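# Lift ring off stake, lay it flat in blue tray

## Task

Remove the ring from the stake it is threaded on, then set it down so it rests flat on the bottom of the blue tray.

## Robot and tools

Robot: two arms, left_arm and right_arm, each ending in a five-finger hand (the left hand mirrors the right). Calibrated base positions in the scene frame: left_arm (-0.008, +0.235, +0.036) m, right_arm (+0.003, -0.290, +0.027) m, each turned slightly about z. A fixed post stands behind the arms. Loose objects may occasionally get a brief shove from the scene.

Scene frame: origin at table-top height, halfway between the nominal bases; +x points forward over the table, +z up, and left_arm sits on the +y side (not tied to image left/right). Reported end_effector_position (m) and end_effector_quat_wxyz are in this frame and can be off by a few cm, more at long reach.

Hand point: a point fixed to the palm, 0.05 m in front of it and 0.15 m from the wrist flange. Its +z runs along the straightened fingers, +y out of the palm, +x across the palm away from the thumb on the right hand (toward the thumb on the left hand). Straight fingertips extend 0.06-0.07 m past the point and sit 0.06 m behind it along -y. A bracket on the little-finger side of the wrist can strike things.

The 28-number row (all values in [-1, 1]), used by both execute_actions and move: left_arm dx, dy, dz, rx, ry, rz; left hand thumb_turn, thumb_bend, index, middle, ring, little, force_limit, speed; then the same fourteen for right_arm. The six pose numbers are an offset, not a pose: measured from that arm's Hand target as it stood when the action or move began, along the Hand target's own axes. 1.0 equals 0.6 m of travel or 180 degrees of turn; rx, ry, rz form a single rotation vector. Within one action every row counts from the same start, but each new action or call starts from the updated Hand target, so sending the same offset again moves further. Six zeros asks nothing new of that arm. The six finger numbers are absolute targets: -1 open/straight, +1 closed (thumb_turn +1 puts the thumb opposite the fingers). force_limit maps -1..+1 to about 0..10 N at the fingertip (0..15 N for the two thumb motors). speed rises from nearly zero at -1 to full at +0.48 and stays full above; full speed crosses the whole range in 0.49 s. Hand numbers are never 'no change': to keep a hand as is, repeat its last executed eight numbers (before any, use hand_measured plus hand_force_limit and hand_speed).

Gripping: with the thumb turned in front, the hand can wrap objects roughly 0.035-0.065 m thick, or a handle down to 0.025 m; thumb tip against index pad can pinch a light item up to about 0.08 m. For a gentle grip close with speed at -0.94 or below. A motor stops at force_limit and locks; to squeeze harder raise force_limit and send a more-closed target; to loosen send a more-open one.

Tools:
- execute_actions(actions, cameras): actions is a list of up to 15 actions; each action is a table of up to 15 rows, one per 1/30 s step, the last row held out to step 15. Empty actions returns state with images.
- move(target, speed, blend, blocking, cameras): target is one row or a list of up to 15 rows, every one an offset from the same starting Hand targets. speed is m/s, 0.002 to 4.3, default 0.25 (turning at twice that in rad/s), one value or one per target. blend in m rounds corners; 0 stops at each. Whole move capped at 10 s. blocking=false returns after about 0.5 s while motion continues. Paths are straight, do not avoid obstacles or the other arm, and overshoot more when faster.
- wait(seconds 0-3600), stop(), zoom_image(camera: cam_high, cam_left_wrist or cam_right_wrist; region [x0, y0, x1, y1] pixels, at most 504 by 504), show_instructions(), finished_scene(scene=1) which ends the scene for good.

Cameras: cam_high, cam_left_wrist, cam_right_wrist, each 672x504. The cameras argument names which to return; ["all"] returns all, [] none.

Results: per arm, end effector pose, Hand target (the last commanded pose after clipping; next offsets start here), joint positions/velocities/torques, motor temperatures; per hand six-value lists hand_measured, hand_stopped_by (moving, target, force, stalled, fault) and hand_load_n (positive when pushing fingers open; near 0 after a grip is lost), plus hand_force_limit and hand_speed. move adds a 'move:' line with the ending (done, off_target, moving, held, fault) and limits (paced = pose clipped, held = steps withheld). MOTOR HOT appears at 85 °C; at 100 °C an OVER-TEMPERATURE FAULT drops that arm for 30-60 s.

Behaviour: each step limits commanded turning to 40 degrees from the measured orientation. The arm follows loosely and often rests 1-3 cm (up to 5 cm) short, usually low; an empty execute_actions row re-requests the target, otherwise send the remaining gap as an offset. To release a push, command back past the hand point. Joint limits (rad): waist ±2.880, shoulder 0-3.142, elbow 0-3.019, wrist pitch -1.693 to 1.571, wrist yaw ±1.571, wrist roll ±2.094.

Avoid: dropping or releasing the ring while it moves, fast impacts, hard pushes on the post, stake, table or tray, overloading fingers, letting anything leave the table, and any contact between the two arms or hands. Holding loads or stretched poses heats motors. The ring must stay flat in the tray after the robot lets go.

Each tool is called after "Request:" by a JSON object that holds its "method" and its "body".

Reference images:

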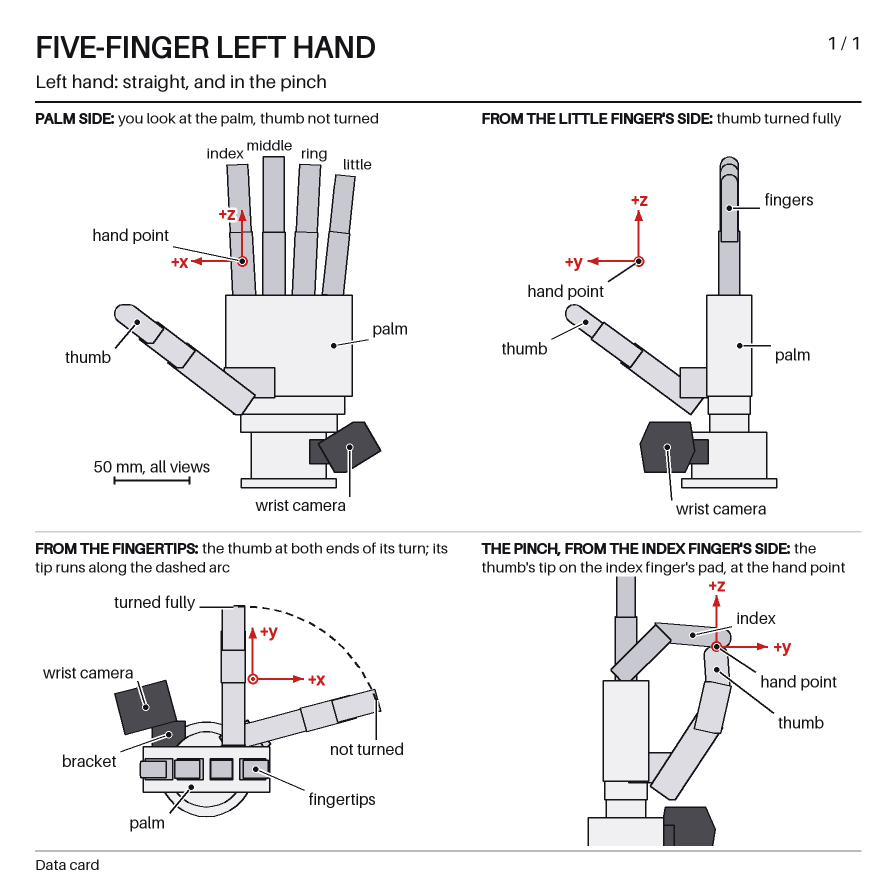

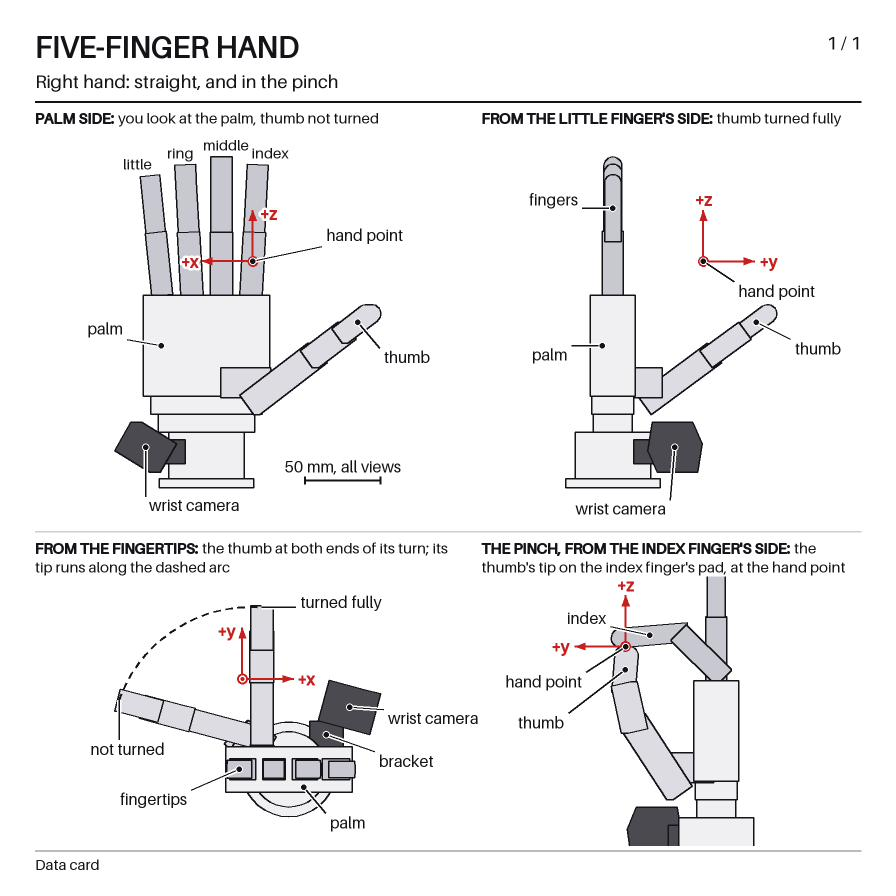

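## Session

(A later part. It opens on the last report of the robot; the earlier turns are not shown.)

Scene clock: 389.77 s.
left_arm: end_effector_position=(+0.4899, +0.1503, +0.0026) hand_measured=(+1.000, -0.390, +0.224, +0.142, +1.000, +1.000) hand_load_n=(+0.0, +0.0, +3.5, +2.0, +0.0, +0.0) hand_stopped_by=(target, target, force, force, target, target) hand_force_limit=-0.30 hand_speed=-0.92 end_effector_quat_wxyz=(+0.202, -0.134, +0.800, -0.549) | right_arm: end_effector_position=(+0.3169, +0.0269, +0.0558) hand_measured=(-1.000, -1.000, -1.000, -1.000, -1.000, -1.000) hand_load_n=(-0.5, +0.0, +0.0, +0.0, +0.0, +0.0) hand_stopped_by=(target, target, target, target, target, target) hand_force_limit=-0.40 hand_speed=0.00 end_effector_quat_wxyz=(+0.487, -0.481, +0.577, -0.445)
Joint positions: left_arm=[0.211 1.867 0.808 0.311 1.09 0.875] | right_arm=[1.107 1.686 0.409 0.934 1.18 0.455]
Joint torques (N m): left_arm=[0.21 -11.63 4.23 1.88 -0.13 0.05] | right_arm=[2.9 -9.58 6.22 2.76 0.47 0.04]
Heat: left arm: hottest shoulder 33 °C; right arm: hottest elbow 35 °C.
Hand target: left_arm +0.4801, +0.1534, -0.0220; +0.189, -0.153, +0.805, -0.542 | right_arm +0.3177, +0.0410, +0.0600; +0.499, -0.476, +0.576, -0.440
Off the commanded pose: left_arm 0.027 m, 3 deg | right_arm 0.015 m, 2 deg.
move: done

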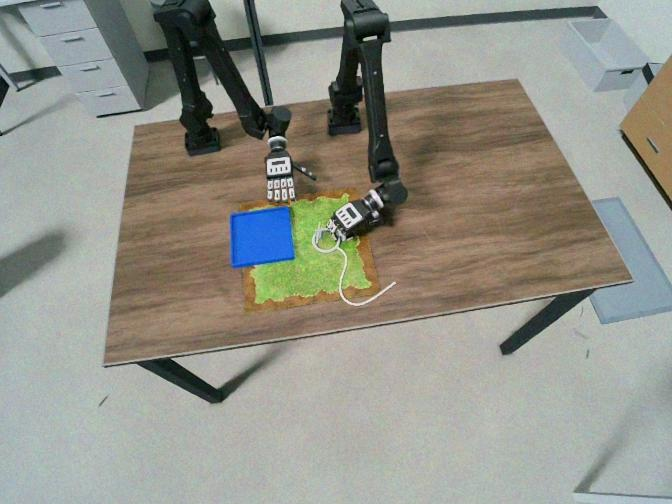

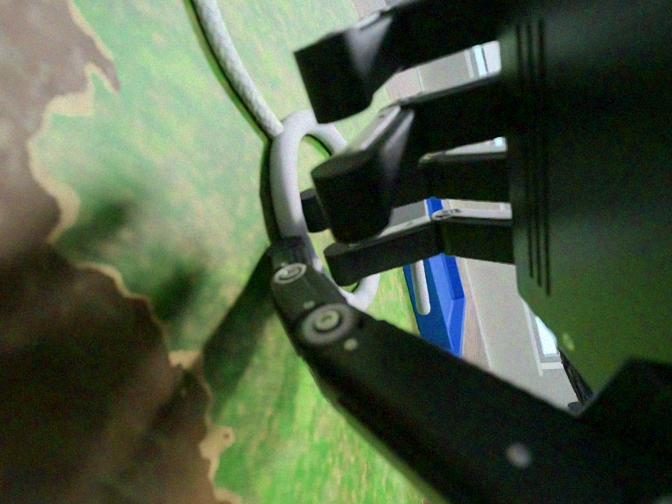

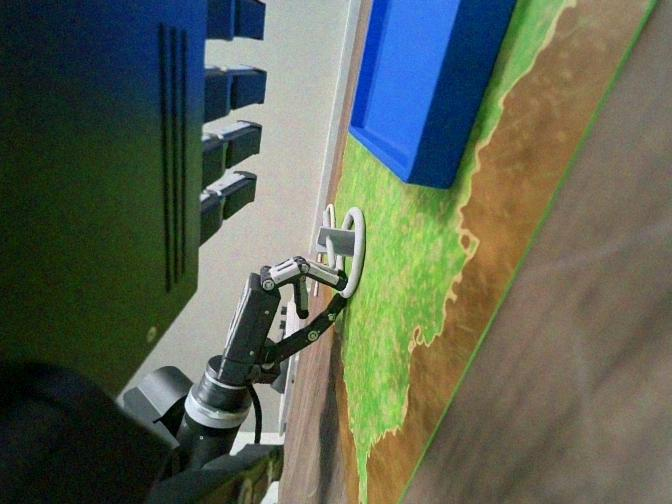

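Request:
{"method": "move", "body": {"target": [0,0,0,0,0,0,1,-0.39,0.4,0.4,1,1,0.0,-0.92, 0,0,0,0,0,0,-1,-1,-1,-1,-1,-1,-0.4,0], "speed": 0.02, "cameras": ["cam_high","cam_left_wrist","cam_right_wrist"]}}

Request:
{"method": "zoom_image", "body": {"camera": "cam_right_wrist", "region": [300, 240, 370, 310]}}

Request:
{"method": "zoom_image", "body": {"camera": "cam_high", "region": [305, 215, 355, 265]}}

Scene clock: 391.23 s.
left_arm: end_effector_position=(+0.4898, +0.1488, +0.0037) hand_measured=(+1.000, -0.390, +0.400, +0.208, +1.000, +1.000) hand_load_n=(-1.5, +1.0, +0.0, +5.0, +0.0, +0.0) hand_stopped_by=(target, target, target, force, target, target) hand_force_limit=0.00 hand_speed=-0.92 end_effector_quat_wxyz=(+0.202, -0.131, +0.798, -0.552) | right_arm: end_effector_position=(+0.3169, +0.0269, +0.0558) hand_measured=(-1.000, -1.000, -1.000, -1.000, -1.000, -1.000) hand_load_n=(-0.5, +0.0, +0.0, +0.0, +0.0, +0.0) hand_stopped_by=(target, target, target, target, target, target) hand_force_limit=-0.40 hand_speed=0.00 end_effector_quat_wxyz=(+0.487, -0.481, +0.577, -0.445)
Joint positions: left_arm=[0.21 1.867 0.808 0.315 1.097 0.875] | right_arm=[1.107 1.686 0.409 0.934 1.18 0.455]
Joint torques (N m): left_arm=[0.21 -11.4 4.25 1.61 -0.43 0.06] | right_arm=[3.08 -8.88 6.26 2.62 0.47 0.05]
Heat: left arm: hottest shoulder 33 °C; right arm: hottest elbow 35 °C.
Hand target: left_arm +0.4801, +0.1533, -0.0220; +0.189, -0.153, +0.805, -0.542 | right_arm +0.3177, +0.0410, +0.0600; +0.499, -0.476, +0.576, -0.440
Off the commanded pose: left_arm 0.028 m, 3 deg | right_arm 0.015 m, 2 deg.
move: done

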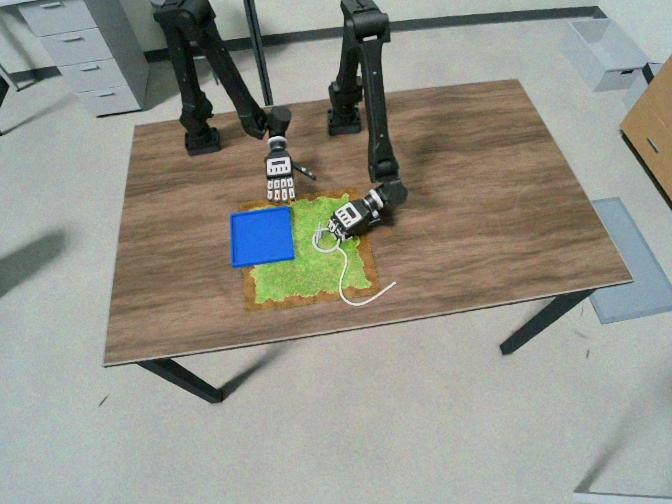

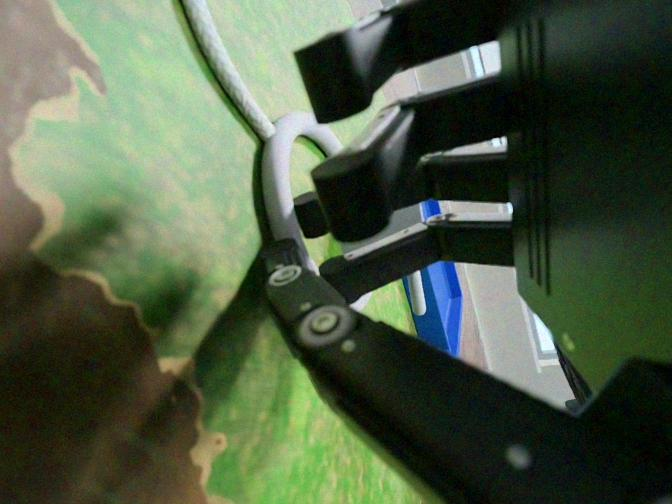

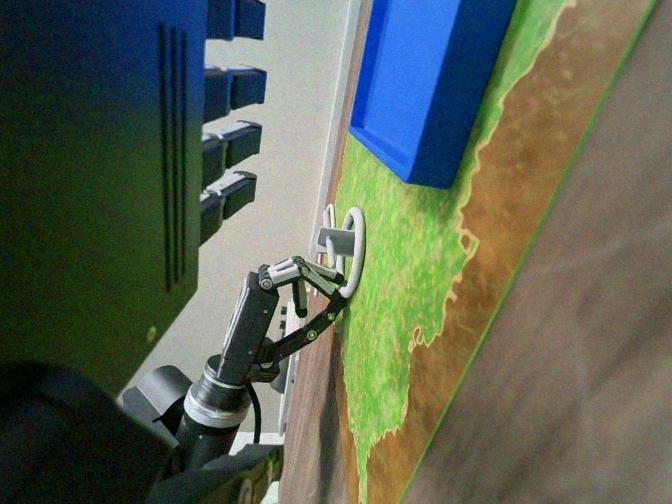

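Scaled by 7.200 from the camera's image (finer frame: 960x720).

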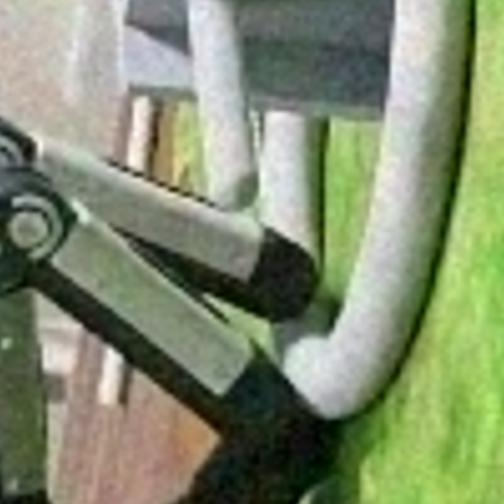

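Scaled by 10.080 from the camera's image (finer frame: 960x720).

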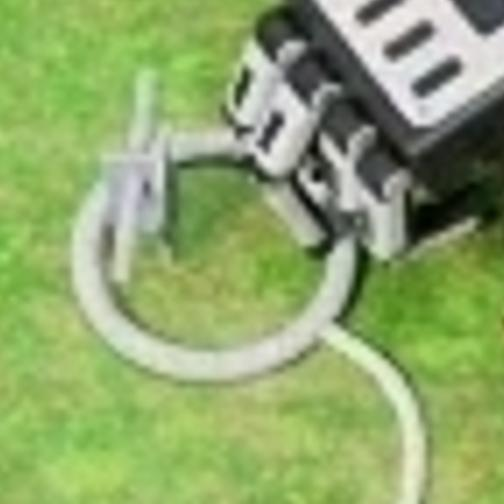

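Request:
{"method": "move", "body": {"target": [[0,0,0,0,0,0,1,-0.39,0.4,0.0,1,1,-0.3,-0.7, 0,0,0,0,0,0,-1,-1,-1,-1,-1,-1,-0.4,0],[0.0045,-0.0500,-0.0195,0,0,0,1,-0.29,-0.05,-0.05,1,1,-0.3,-0.7, 0,0,0,0,0,0,-1,-1,-1,-1,-1,-1,-0.4,0]], "speed": 0.04, "cameras": ["cam_left_wrist","cam_right_wrist"]}}

Request:
{"method": "zoom_image", "body": {"camera": "cam_right_wrist", "region": [280, 220, 370, 310]}}

Scene clock: 395.77 s.
left_arm: end_effector_position=(+0.4795, +0.1502, +0.0122) hand_measured=(+1.000, -0.290, -0.050, -0.050, +1.000, +1.000) hand_load_n=(+0.0, +0.0, +0.0, +0.0, +0.0, +0.0) hand_stopped_by=(target, target, target, target, target, target) hand_force_limit=-0.30 hand_speed=-0.70 end_effector_quat_wxyz=(+0.195, -0.146, +0.804, -0.542) | right_arm: end_effector_position=(+0.3169, +0.0269, +0.0558) hand_measured=(-1.000, -1.000, -1.000, -1.000, -1.000, -1.000) hand_load_n=(+0.0, +0.0, +0.0, +0.0, +0.0, +0.0) hand_stopped_by=(target, target, target, target, target, target) hand_force_limit=-0.40 hand_speed=0.00 end_effector_quat_wxyz=(+0.487, -0.481, +0.577, -0.445)
Joint positions: left_arm=[0.21 1.816 0.787 0.255 1.071 0.875] | right_arm=[1.107 1.686 0.409 0.934 1.18 0.455]
Joint torques (N m): left_arm=[-0.15 -14.45 4.74 1.14 0.65 0] | right_arm=[3.08 -9.11 6.28 2.58 0.53 0.02]
Heat: left arm: hottest shoulder 32 °C; right arm: hottest elbow 35 °C.
Hand target: left_arm +0.4735, +0.1506, +0.0095; +0.189, -0.153, +0.805, -0.542 | right_arm +0.3177, +0.0410, +0.0600; +0.499, -0.476, +0.576, -0.440
Off the commanded pose: left_arm 0.007 m, 1 deg | right_arm 0.015 m, 2 deg.
move: done

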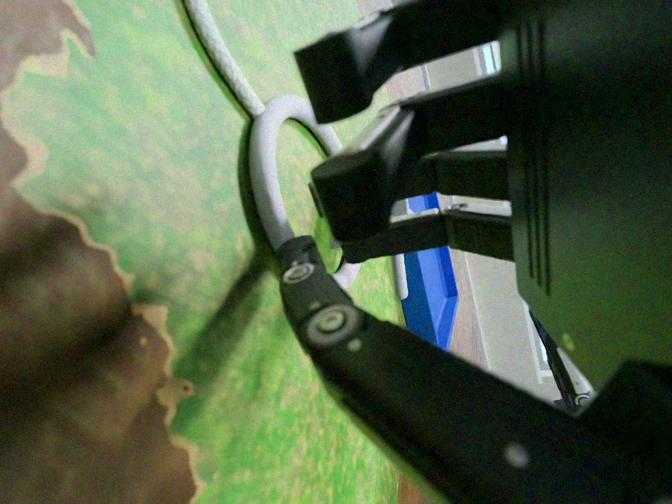

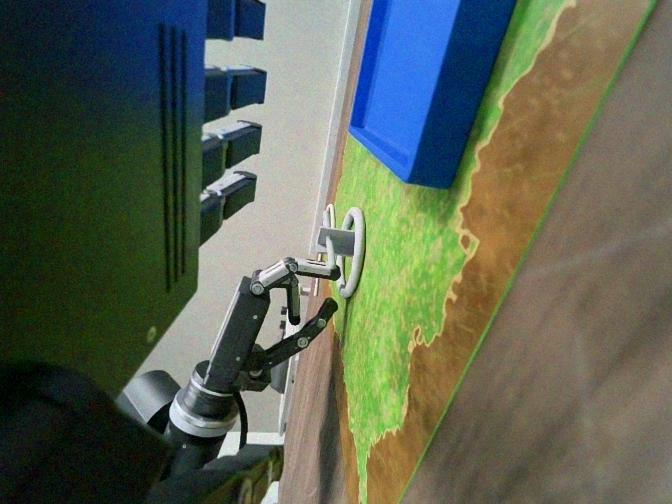

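Scaled by 5.600 from the camera's image (finer frame: 960x720).

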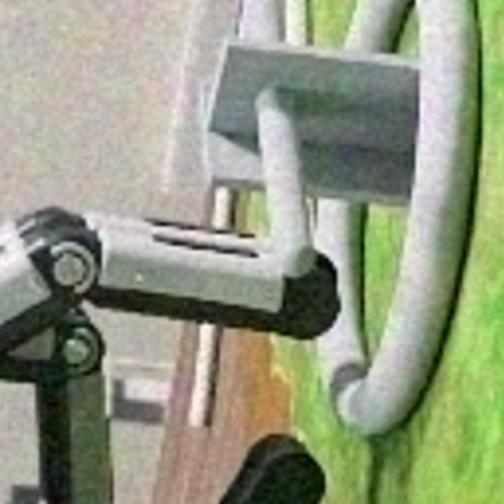

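Request:
{"method": "move", "body": {"target": [-0.0003,0.0455,0.0105,0,0,0,1,-0.29,-0.05,-0.05,1,1,-0.3,-0.7, 0,0,0,0,0,0,-1,-1,-1,-1,-1,-1,-0.4,0], "speed": 0.02, "cameras": ["cam_high","cam_left_wrist","cam_right_wrist"]}}

Request:
{"method": "zoom_image", "body": {"camera": "cam_right_wrist", "region": [300, 240, 370, 310]}}

Request:
{"method": "zoom_image", "body": {"camera": "cam_high", "region": [305, 215, 355, 265]}}

Scene clock: 399.00 s.
left_arm: end_effector_position=(+0.4786, +0.1493, -0.0007) hand_measured=(+1.000, -0.290, -0.050, -0.050, +1.000, +1.000) hand_load_n=(+0.0, +0.0, +0.0, -0.5, +0.5, +0.0) hand_stopped_by=(target, target, target, target, target, target) hand_force_limit=-0.30 hand_speed=-0.70 end_effector_quat_wxyz=(+0.192, -0.144, +0.802, -0.547) | right_arm: end_effector_position=(+0.3169, +0.0269, +0.0558) hand_measured=(-1.000, -1.000, -1.000, -1.000, -1.000, -1.000) hand_load_n=(-0.5, +0.0, +0.0, +0.0, -0.5, +0.0) hand_stopped_by=(target, target, target, target, target, target) hand_force_limit=-0.40 hand_speed=0.00 end_effector_quat_wxyz=(+0.487, -0.481, +0.577, -0.445)
Joint positions: left_arm=[0.211 1.856 0.787 0.292 1.083 0.875] | right_arm=[1.107 1.686 0.409 0.934 1.18 0.455]
Joint torques (N m): left_arm=[0.56 -11.58 5 1.95 0.4 0.16] | right_arm=[2.14 -9.05 6.04 2.52 0.51 -0.01]
Heat: left arm: hottest shoulder 32 °C; right arm: hottest elbow 35 °C.
Hand target: left_arm +0.4754, +0.1556, -0.0180; +0.189, -0.153, +0.805, -0.542 | right_arm +0.3177, +0.0410, +0.0600; +0.499, -0.476, +0.576, -0.440
Off the commanded pose: left_arm 0.019 m, 1 deg | right_arm 0.015 m, 2 deg.
move: off_target (left_arm)

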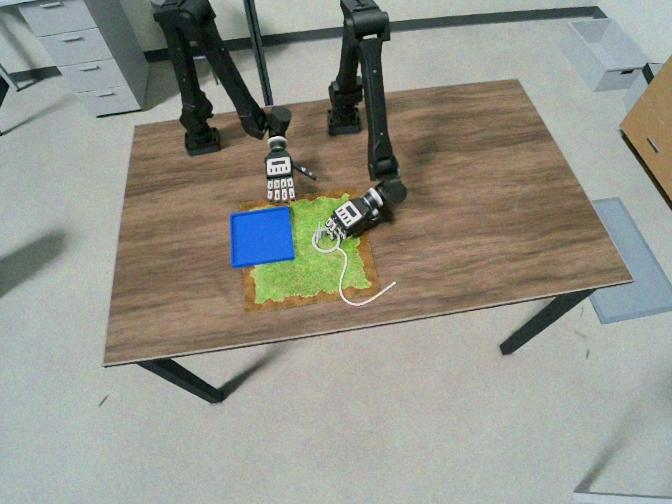

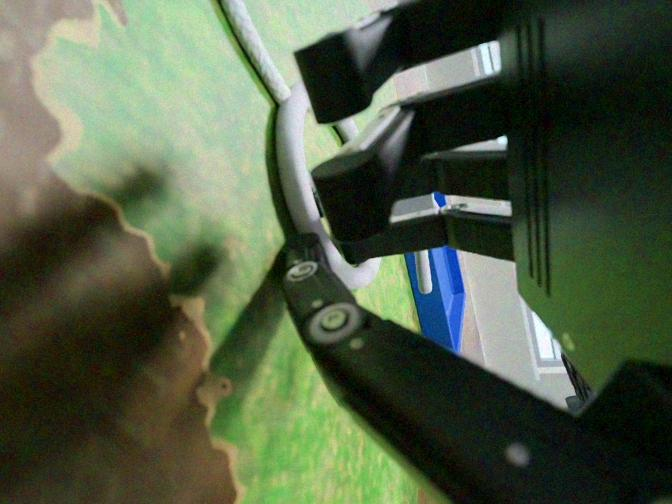

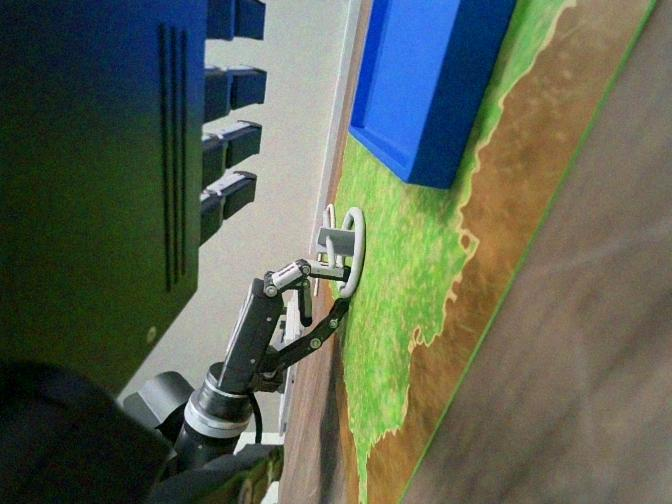

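Scaled by 7.200 from the camera's image (finer frame: 960x720).

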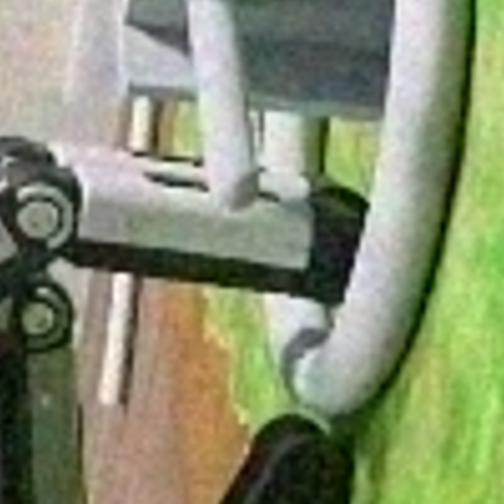

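Scaled by 10.080 from the camera's image (finer frame: 960x720).

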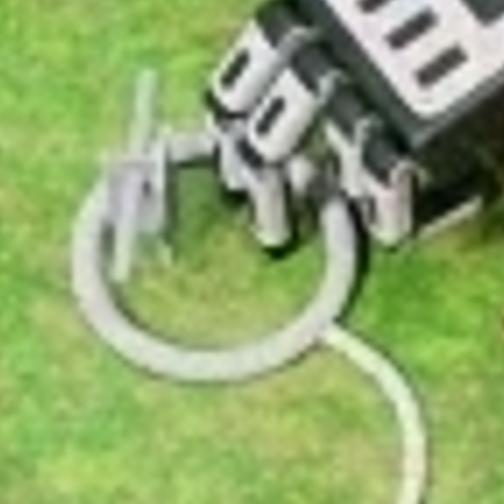

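Request:
{"method": "move", "body": {"target": [-0.0078,0.0070,0.0037,0,0,0,1,-0.29,-0.05,-0.05,1,1,-0.3,-0.7, 0,0,0,0,0,0,-1,-1,-1,-1,-1,-1,-0.4,0], "speed": 0.02, "cameras": ["cam_high","cam_left_wrist","cam_right_wrist"]}}

Request:
{"method": "zoom_image", "body": {"camera": "cam_right_wrist", "region": [300, 240, 370, 310]}}

Request:
{"method": "zoom_image", "body": {"camera": "cam_left_wrist", "region": [200, 80, 440, 340]}}

Scene clock: 400.37 s.
left_arm: end_effector_position=(+0.4781, +0.1501, -0.0021) hand_measured=(+1.000, -0.290, -0.050, -0.050, +1.000, +1.000) hand_load_n=(+0.0, +0.0, +0.0, +0.0, +0.0, +0.0) hand_stopped_by=(target, target, target, target, target, target) hand_force_limit=-0.30 hand_speed=-0.70 end_effector_quat_wxyz=(+0.191, -0.144, +0.801, -0.549) | right_arm: end_effector_position=(+0.3169, +0.0269, +0.0558) hand_measured=(-1.000, -1.000, -1.000, -1.000, -1.000, -1.000) hand_load_n=(+0.0, +0.0, +0.0, +0.0, +0.0, -0.5) hand_stopped_by=(target, target, target, target, target, target) hand_force_limit=-0.40 hand_speed=0.00 end_effector_quat_wxyz=(+0.487, -0.481, +0.577, -0.445)
Joint positions: left_arm=[0.215 1.862 0.787 0.297 1.091 0.875] | right_arm=[1.107 1.686 0.409 0.934 1.18 0.455]
Joint torques (N m): left_arm=[0.62 -10.64 6.2 1.7 0.13 0.19] | right_arm=[2.78 -8.82 6.23 2.56 0.44 0.05]
Heat: left arm: hottest shoulder 32 °C; right arm: hottest elbow 35 °C.
Hand target: left_arm +0.4804, +0.1575, -0.0220; +0.189, -0.153, +0.805, -0.542 | right_arm +0.3177, +0.0410, +0.0600; +0.499, -0.476, +0.576, -0.440
Off the commanded pose: left_arm 0.021 m, 1 deg | right_arm 0.015 m, 2 deg.
move: off_target (left_arm)

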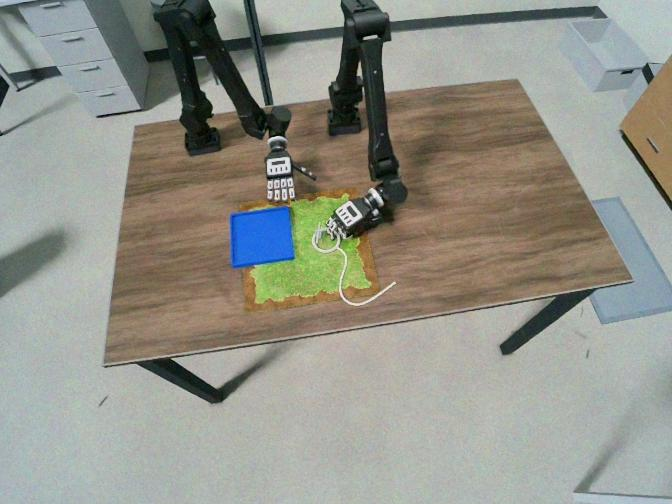

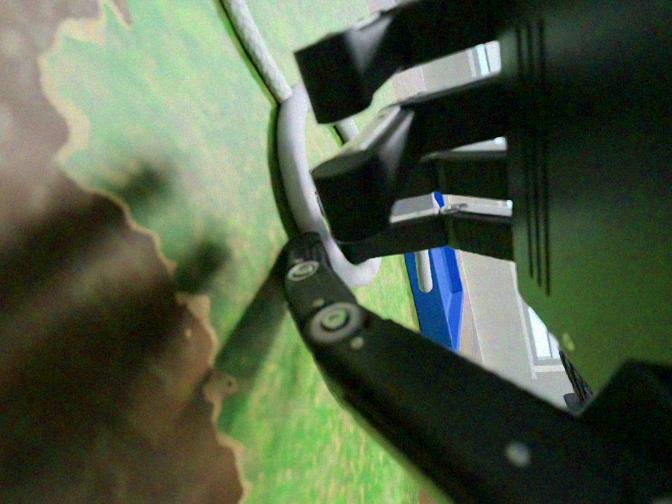

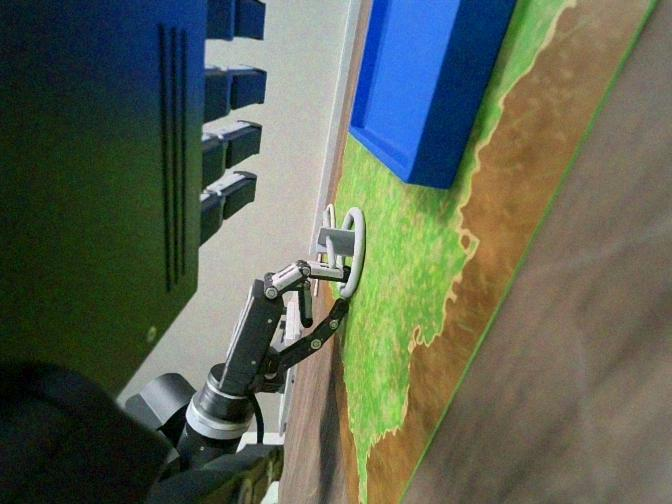

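Scaled by 7.200 from the camera's image (finer frame: 960x720).

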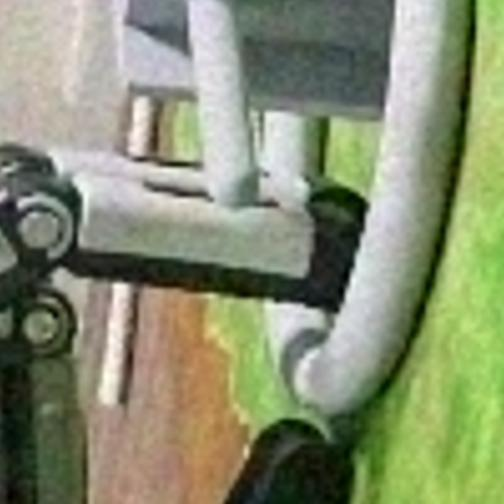

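Scaled by 1.938 from the camera's image (finer frame: 960x720).

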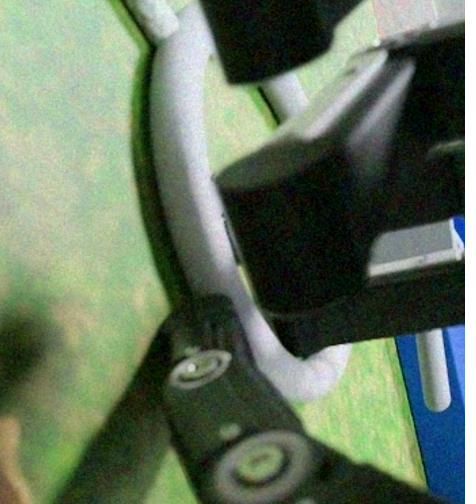

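Request:
{"method": "move", "body": {"target": [-0.0128,-0.0067,0.0040,0,0,0,1,-0.29,-0.05,-0.05,1,1,-0.3,-0.7, 0,0,0,0,0,0,-1,-1,-1,-1,-1,-1,-0.4,0], "speed": 0.02, "cameras": ["cam_high","cam_left_wrist","cam_right_wrist"]}}

Request:
{"method": "zoom_image", "body": {"camera": "cam_right_wrist", "region": [300, 240, 370, 310]}}

Request:
{"method": "zoom_image", "body": {"camera": "cam_left_wrist", "region": [200, 80, 440, 340]}}

Scene clock: 401.83 s.
left_arm: end_effector_position=(+0.4825, +0.1506, -0.0017) hand_measured=(+1.000, -0.290, -0.050, -0.050, +1.000, +1.000) hand_load_n=(+0.0, +0.0, +0.0, +0.0, +0.0, -0.5) hand_stopped_by=(target, target, target, target, target, target) hand_force_limit=-0.30 hand_speed=-0.70 end_effector_quat_wxyz=(+0.192, -0.143, +0.800, -0.550) | right_arm: end_effector_position=(+0.3169, +0.0269, +0.0558) hand_measured=(-1.000, -1.000, -1.000, -1.000, -1.000, -1.000) hand_load_n=(+0.0, +0.0, +0.0, +0.0, +0.0, +0.0) hand_stopped_by=(target, target, target, target, target, target) hand_force_limit=-0.40 hand_speed=0.00 end_effector_quat_wxyz=(+0.487, -0.481, +0.577, -0.445)
Joint positions: left_arm=[0.215 1.868 0.799 0.294 1.093 0.875] | right_arm=[1.107 1.686 0.409 0.934 1.18 0.455]
Joint torques (N m): left_arm=[0.5 -11.4 7.12 1.09 -0.04 0.13] | right_arm=[2.26 -8.88 6.11 2.76 0.44 0.03]
Heat: left arm: hottest shoulder 32 °C; right arm: hottest elbow 35 °C.
Hand target: left_arm +0.4886, +0.1576, -0.0180; +0.189, -0.154, +0.805, -0.541 | right_arm +0.3177, +0.0410, +0.0600; +0.499, -0.476, +0.576, -0.440
Off the commanded pose: left_arm 0.019 m, 2 deg | right_arm 0.015 m, 2 deg.
move: off_target (left_arm)

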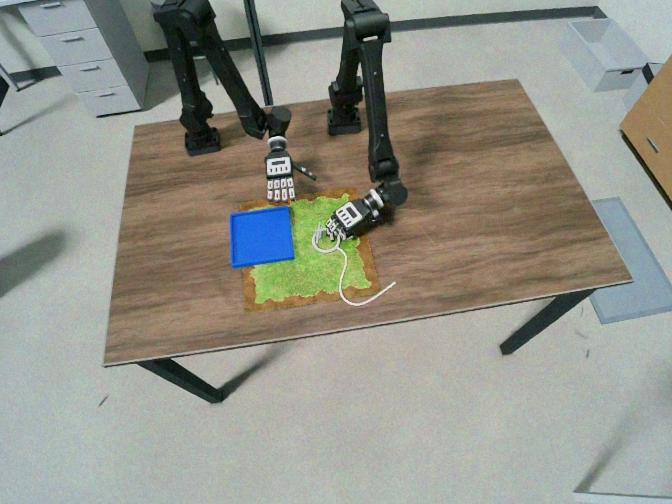

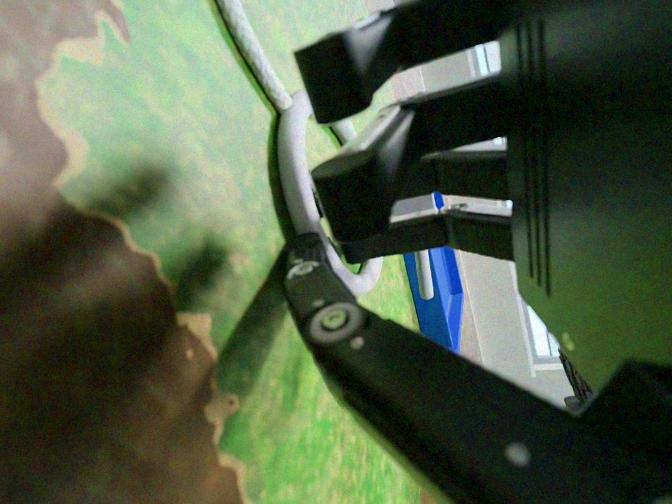

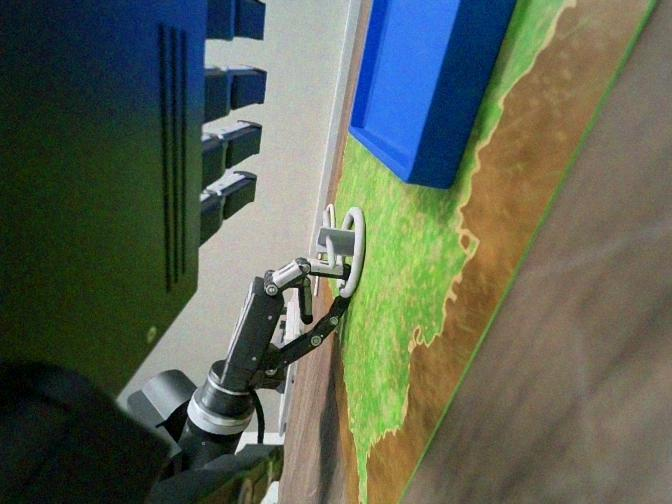

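Scaled by 7.200 from the camera's image (finer frame: 960x720).

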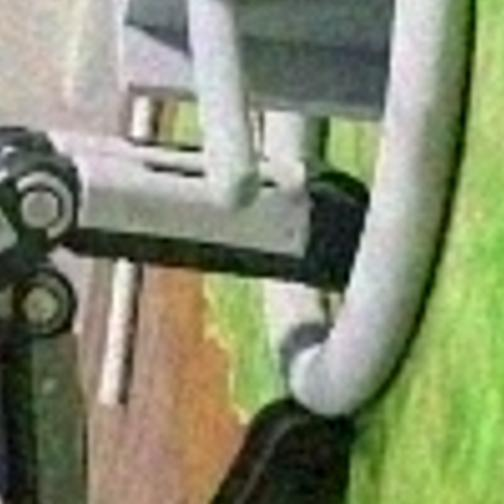

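Scaled by 1.938 from the camera's image (finer frame: 960x720).

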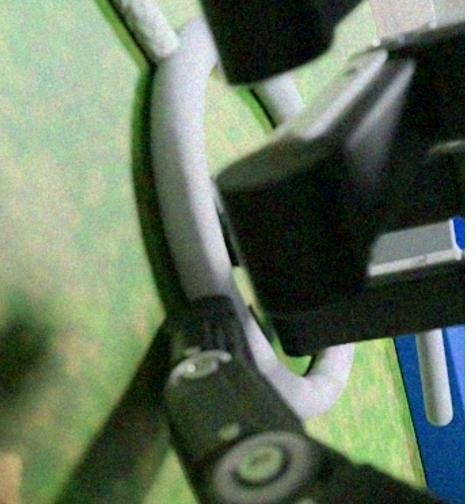

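Good. Close fingers gently.

Request:
{"method": "move", "body": {"target": [0,0,0,0,0,0,1,-0.29,0.35,0.35,1,1,-0.3,-0.92, 0,0,0,0,0,0,-1,-1,-1,-1,-1,-1,-0.4,0], "speed": 0.02, "cameras": ["cam_high","cam_left_wrist","cam_right_wrist"]}}

Request:
{"method": "zoom_image", "body": {"camera": "cam_right_wrist", "region": [300, 240, 370, 310]}}

Request:
{"method": "zoom_image", "body": {"camera": "cam_left_wrist", "region": [200, 80, 440, 340]}}

Scene clock: 403.43 s.
left_arm: end_effector_position=(+0.4860, +0.1515, -0.0006) hand_measured=(+1.000, -0.290, +0.136, +0.120, +1.000, +1.000) hand_load_n=(+0.0, +0.0, +3.0, +3.5, +0.0, +0.0) hand_stopped_by=(target, target, force, force, target, target) hand_force_limit=-0.30 hand_speed=-0.92 end_effector_quat_wxyz=(+0.195, -0.142, +0.800, -0.549) | right_arm: end_effector_position=(+0.3169, +0.0269, +0.0558) hand_measured=(-1.000, -1.000, -1.000, -1.000, -1.000, -1.000) hand_load_n=(+0.0, +0.0, +0.0, +0.0, +0.0, +0.0) hand_stopped_by=(target, target, target, target, target, target) hand_force_limit=-0.40 hand_speed=0.00 end_effector_quat_wxyz=(+0.487, -0.481, +0.577, -0.445)
Joint positions: left_arm=[0.215 1.87 0.806 0.294 1.09 0.875] | right_arm=[1.107 1.686 0.409 0.934 1.18 0.455]
Joint torques (N m): left_arm=[0.44 -11.4 6.67 1.07 0.06 0.13] | right_arm=[2.49 -8.88 5.98 2.61 0.5 0.01]
Heat: left arm: hottest shoulder 32 °C; right arm: hottest elbow 35 °C.
Hand target: left_arm +0.4886, +0.1576, -0.0181; +0.189, -0.154, +0.805, -0.541 | right_arm +0.3177, +0.0410, +0.0600; +0.499, -0.476, +0.576, -0.440
Off the commanded pose: left_arm 0.019 m, 2 deg | right_arm 0.015 m, 2 deg.
move: done

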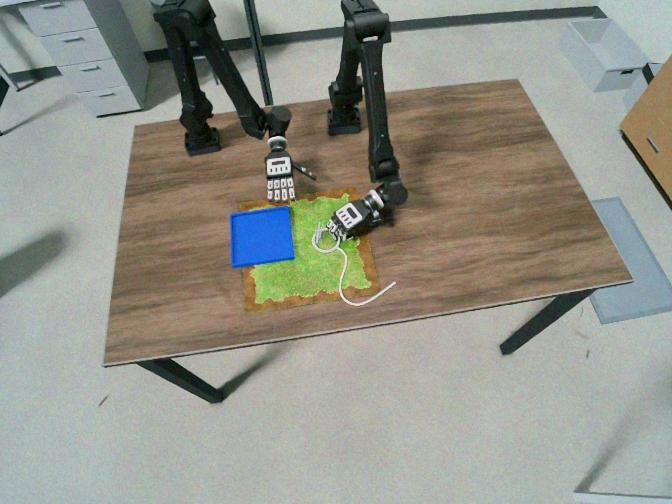

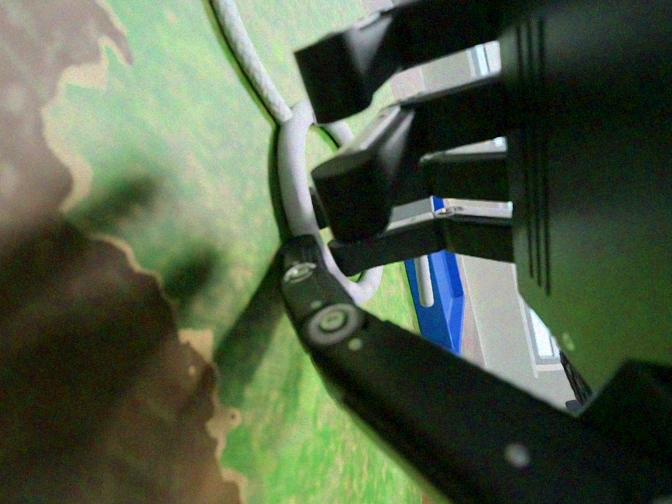

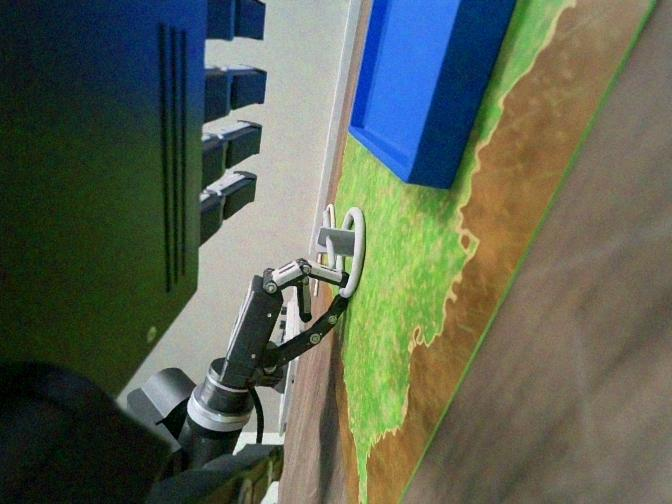

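Scaled by 7.200 from the camera's image (finer frame: 960x720).

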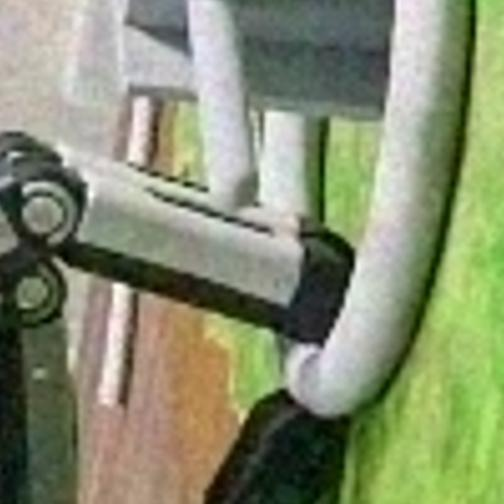

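Scaled by 1.938 from the camera's image (finer frame: 960x720).

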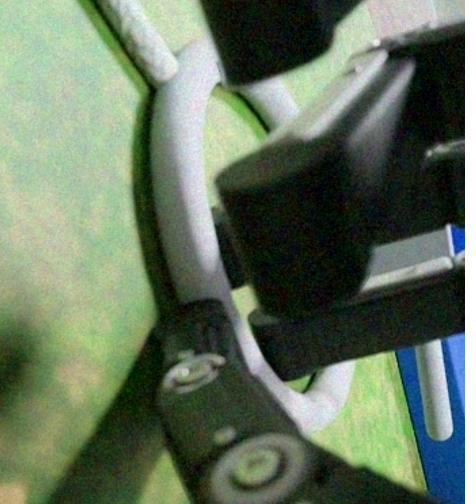

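Request:
{"method": "move", "body": {"target": [0,0,0,0,0,0,1,-0.29,0.38,0.38,1,1,0.05,-0.94, 0,0,0,0,0,0,-1,-1,-1,-1,-1,-1,-0.4,0], "speed": 0.02, "cameras": ["cam_high","cam_left_wrist","cam_right_wrist"]}}

Request:
{"method": "zoom_image", "body": {"camera": "cam_right_wrist", "region": [300, 240, 370, 310]}}

Scene clock: 404.40 s.
left_arm: end_effector_position=(+0.4863, +0.1508, +0.0003) hand_measured=(+1.000, -0.290, +0.168, +0.146, +1.000, +1.000) hand_load_n=(+0.5, +2.5, +5.5, +5.0, +0.5, +0.0) hand_stopped_by=(target, target, force, force, target, target) hand_force_limit=0.05 hand_speed=-0.94 end_effector_quat_wxyz=(+0.194, -0.140, +0.800, -0.551) | right_arm: end_effector_position=(+0.3169, +0.0269, +0.0558) hand_measured=(-1.000, -1.000, -1.000, -1.000, -1.000, -1.000) hand_load_n=(+0.0, +0.0, +0.0, +0.0, +0.0, +0.0) hand_stopped_by=(target, target, target, target, target, target) hand_force_limit=-0.40 hand_speed=0.00 end_effector_quat_wxyz=(+0.487, -0.481, +0.577, -0.445)
Joint positions: left_arm=[0.215 1.87 0.808 0.294 1.095 0.875] | right_arm=[1.107 1.686 0.409 0.934 1.18 0.455]
Joint torques (N m): left_arm=[0.32 -11.28 6.49 1.01 -0.13 0.13] | right_arm=[2.55 -9.64 6.01 2.65 0.47 0]
Heat: left arm: hottest shoulder 32 °C; right arm: hottest elbow 35 °C.
Hand target: left_arm +0.4885, +0.1575, -0.0181; +0.189, -0.154, +0.805, -0.541 | right_arm +0.3177, +0.0410, +0.0600; +0.499, -0.476, +0.576, -0.440
Off the commanded pose: left_arm 0.020 m, 2 deg | right_arm 0.015 m, 2 deg.
move: done

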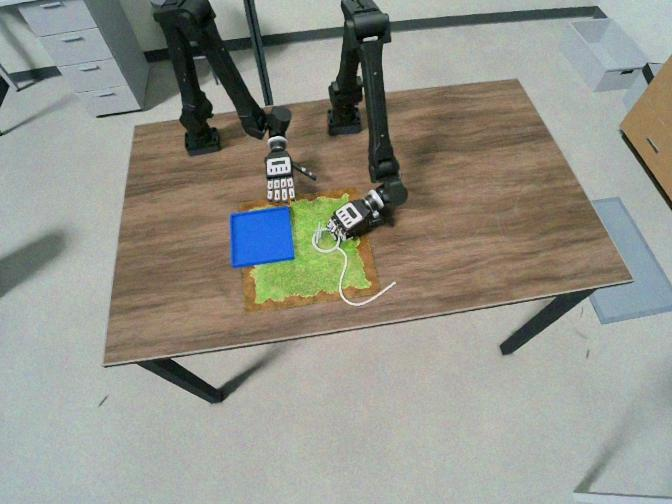

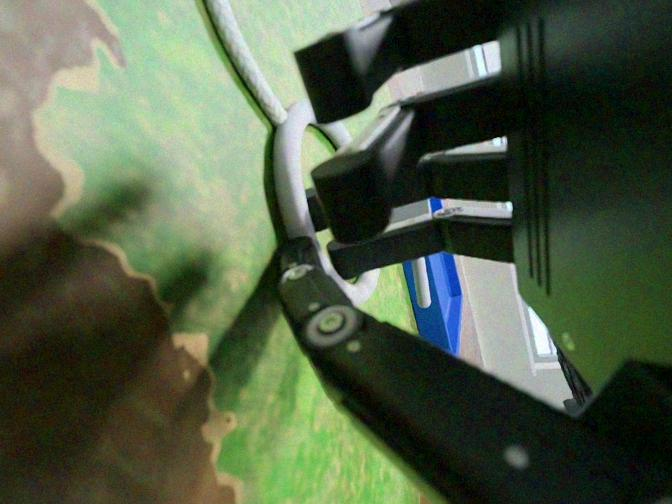

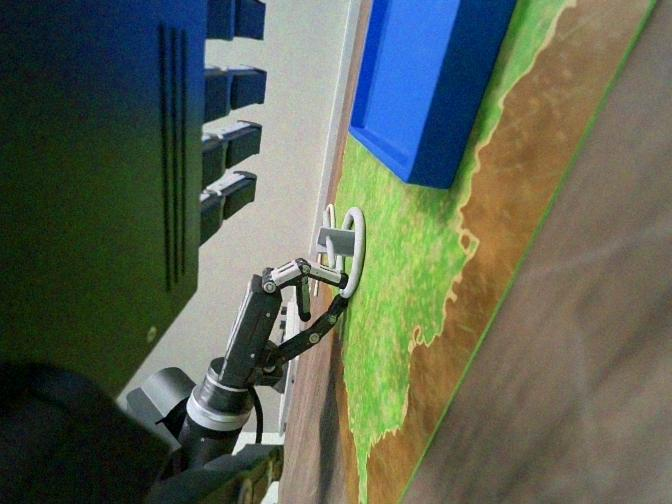

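Scaled by 7.200 from the camera's image (finer frame: 960x720).

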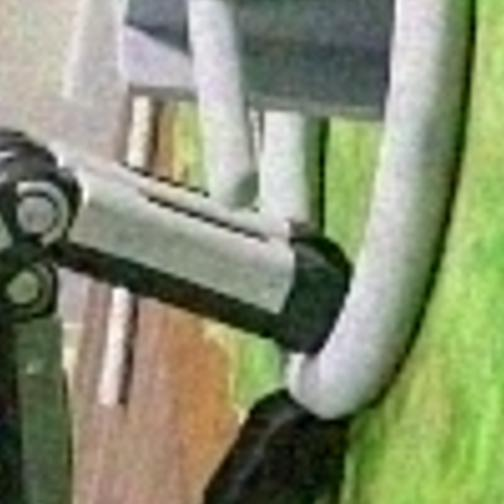

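Request:
{"method": "move", "body": {"target": [-0.0062,-0.0298,-0.0040,0,0,0,1,-0.29,0.38,0.38,1,1,0.05,-0.94, 0,0,0,0,0,0,-1,-1,-1,-1,-1,-1,-0.4,0], "speed": 0.02, "cameras": ["cam_high","cam_left_wrist","cam_right_wrist"]}}

Request:
{"method": "zoom_image", "body": {"camera": "cam_right_wrist", "region": [300, 240, 370, 310]}}

Scene clock: 406.13 s.
left_arm: end_effector_position=(+0.4849, +0.1506, +0.0010) hand_measured=(+1.000, -0.290, +0.168, +0.146, +1.000, +1.000) hand_load_n=(+1.0, +3.5, +3.5, +4.0, +0.0, +0.0) hand_stopped_by=(target, target, force, force, target, target) hand_force_limit=0.05 hand_speed=-0.94 end_effector_quat_wxyz=(+0.186, -0.148, +0.802, -0.548) | right_arm: end_effector_position=(+0.3169, +0.0269, +0.0558) hand_measured=(-1.000, -1.000, -1.000, -1.000, -1.000, -1.000) hand_load_n=(-0.5, +0.0, +0.0, +0.0, +0.0, +0.0) hand_stopped_by=(target, target, target, target, target, target) hand_force_limit=-0.40 hand_speed=0.00 end_effector_quat_wxyz=(+0.487, -0.481, +0.577, -0.445)
Joint positions: left_arm=[0.213 1.863 0.814 0.257 1.087 0.875] | right_arm=[1.107 1.686 0.409 0.934 1.18 0.455]
Joint torques (N m): left_arm=[-0.21 -14.39 6.65 0.94 0 0.03] | right_arm=[2.96 -9.17 6.06 2.56 0.54 0]
Heat: left arm: hottest shoulder 32 °C; right arm: hottest elbow 35 °C.
Hand target: left_arm +0.4914, +0.1546, -0.0001; +0.189, -0.154, +0.805, -0.542 | right_arm +0.3177, +0.0410, +0.0600; +0.499, -0.476, +0.576, -0.440
Off the commanded pose: left_arm 0.008 m, 1 deg | right_arm 0.015 m, 2 deg.
move: done

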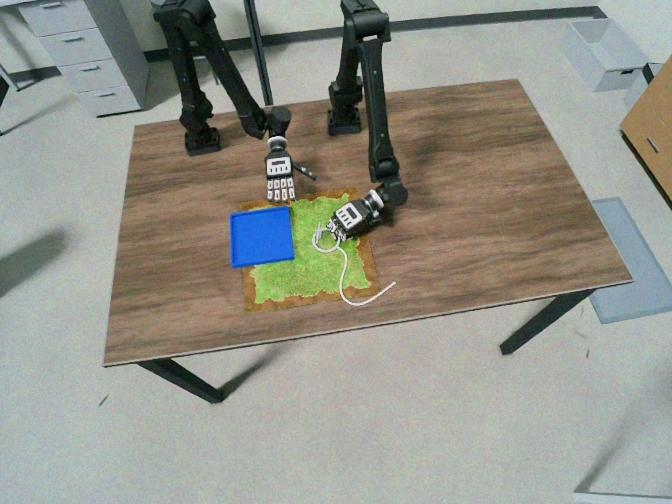

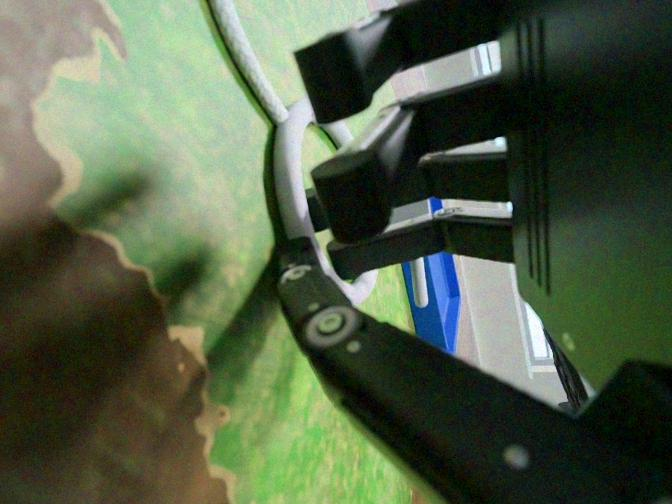

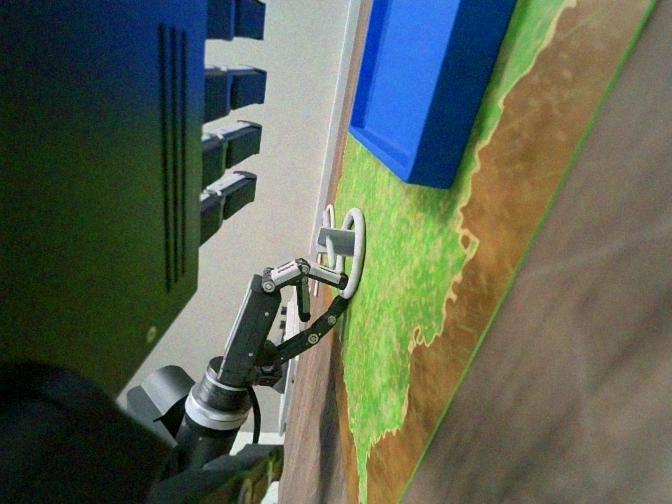

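Scaled by 7.200 from the camera's image (finer frame: 960x720).

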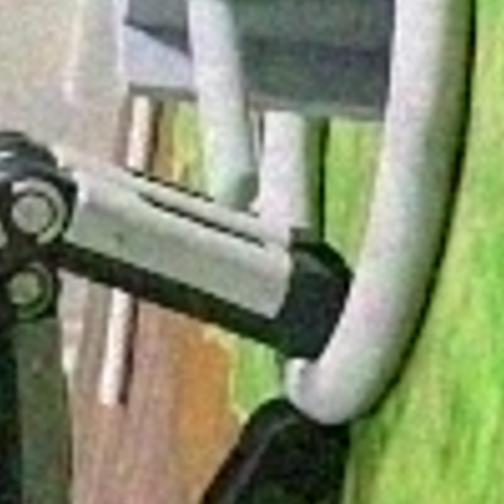

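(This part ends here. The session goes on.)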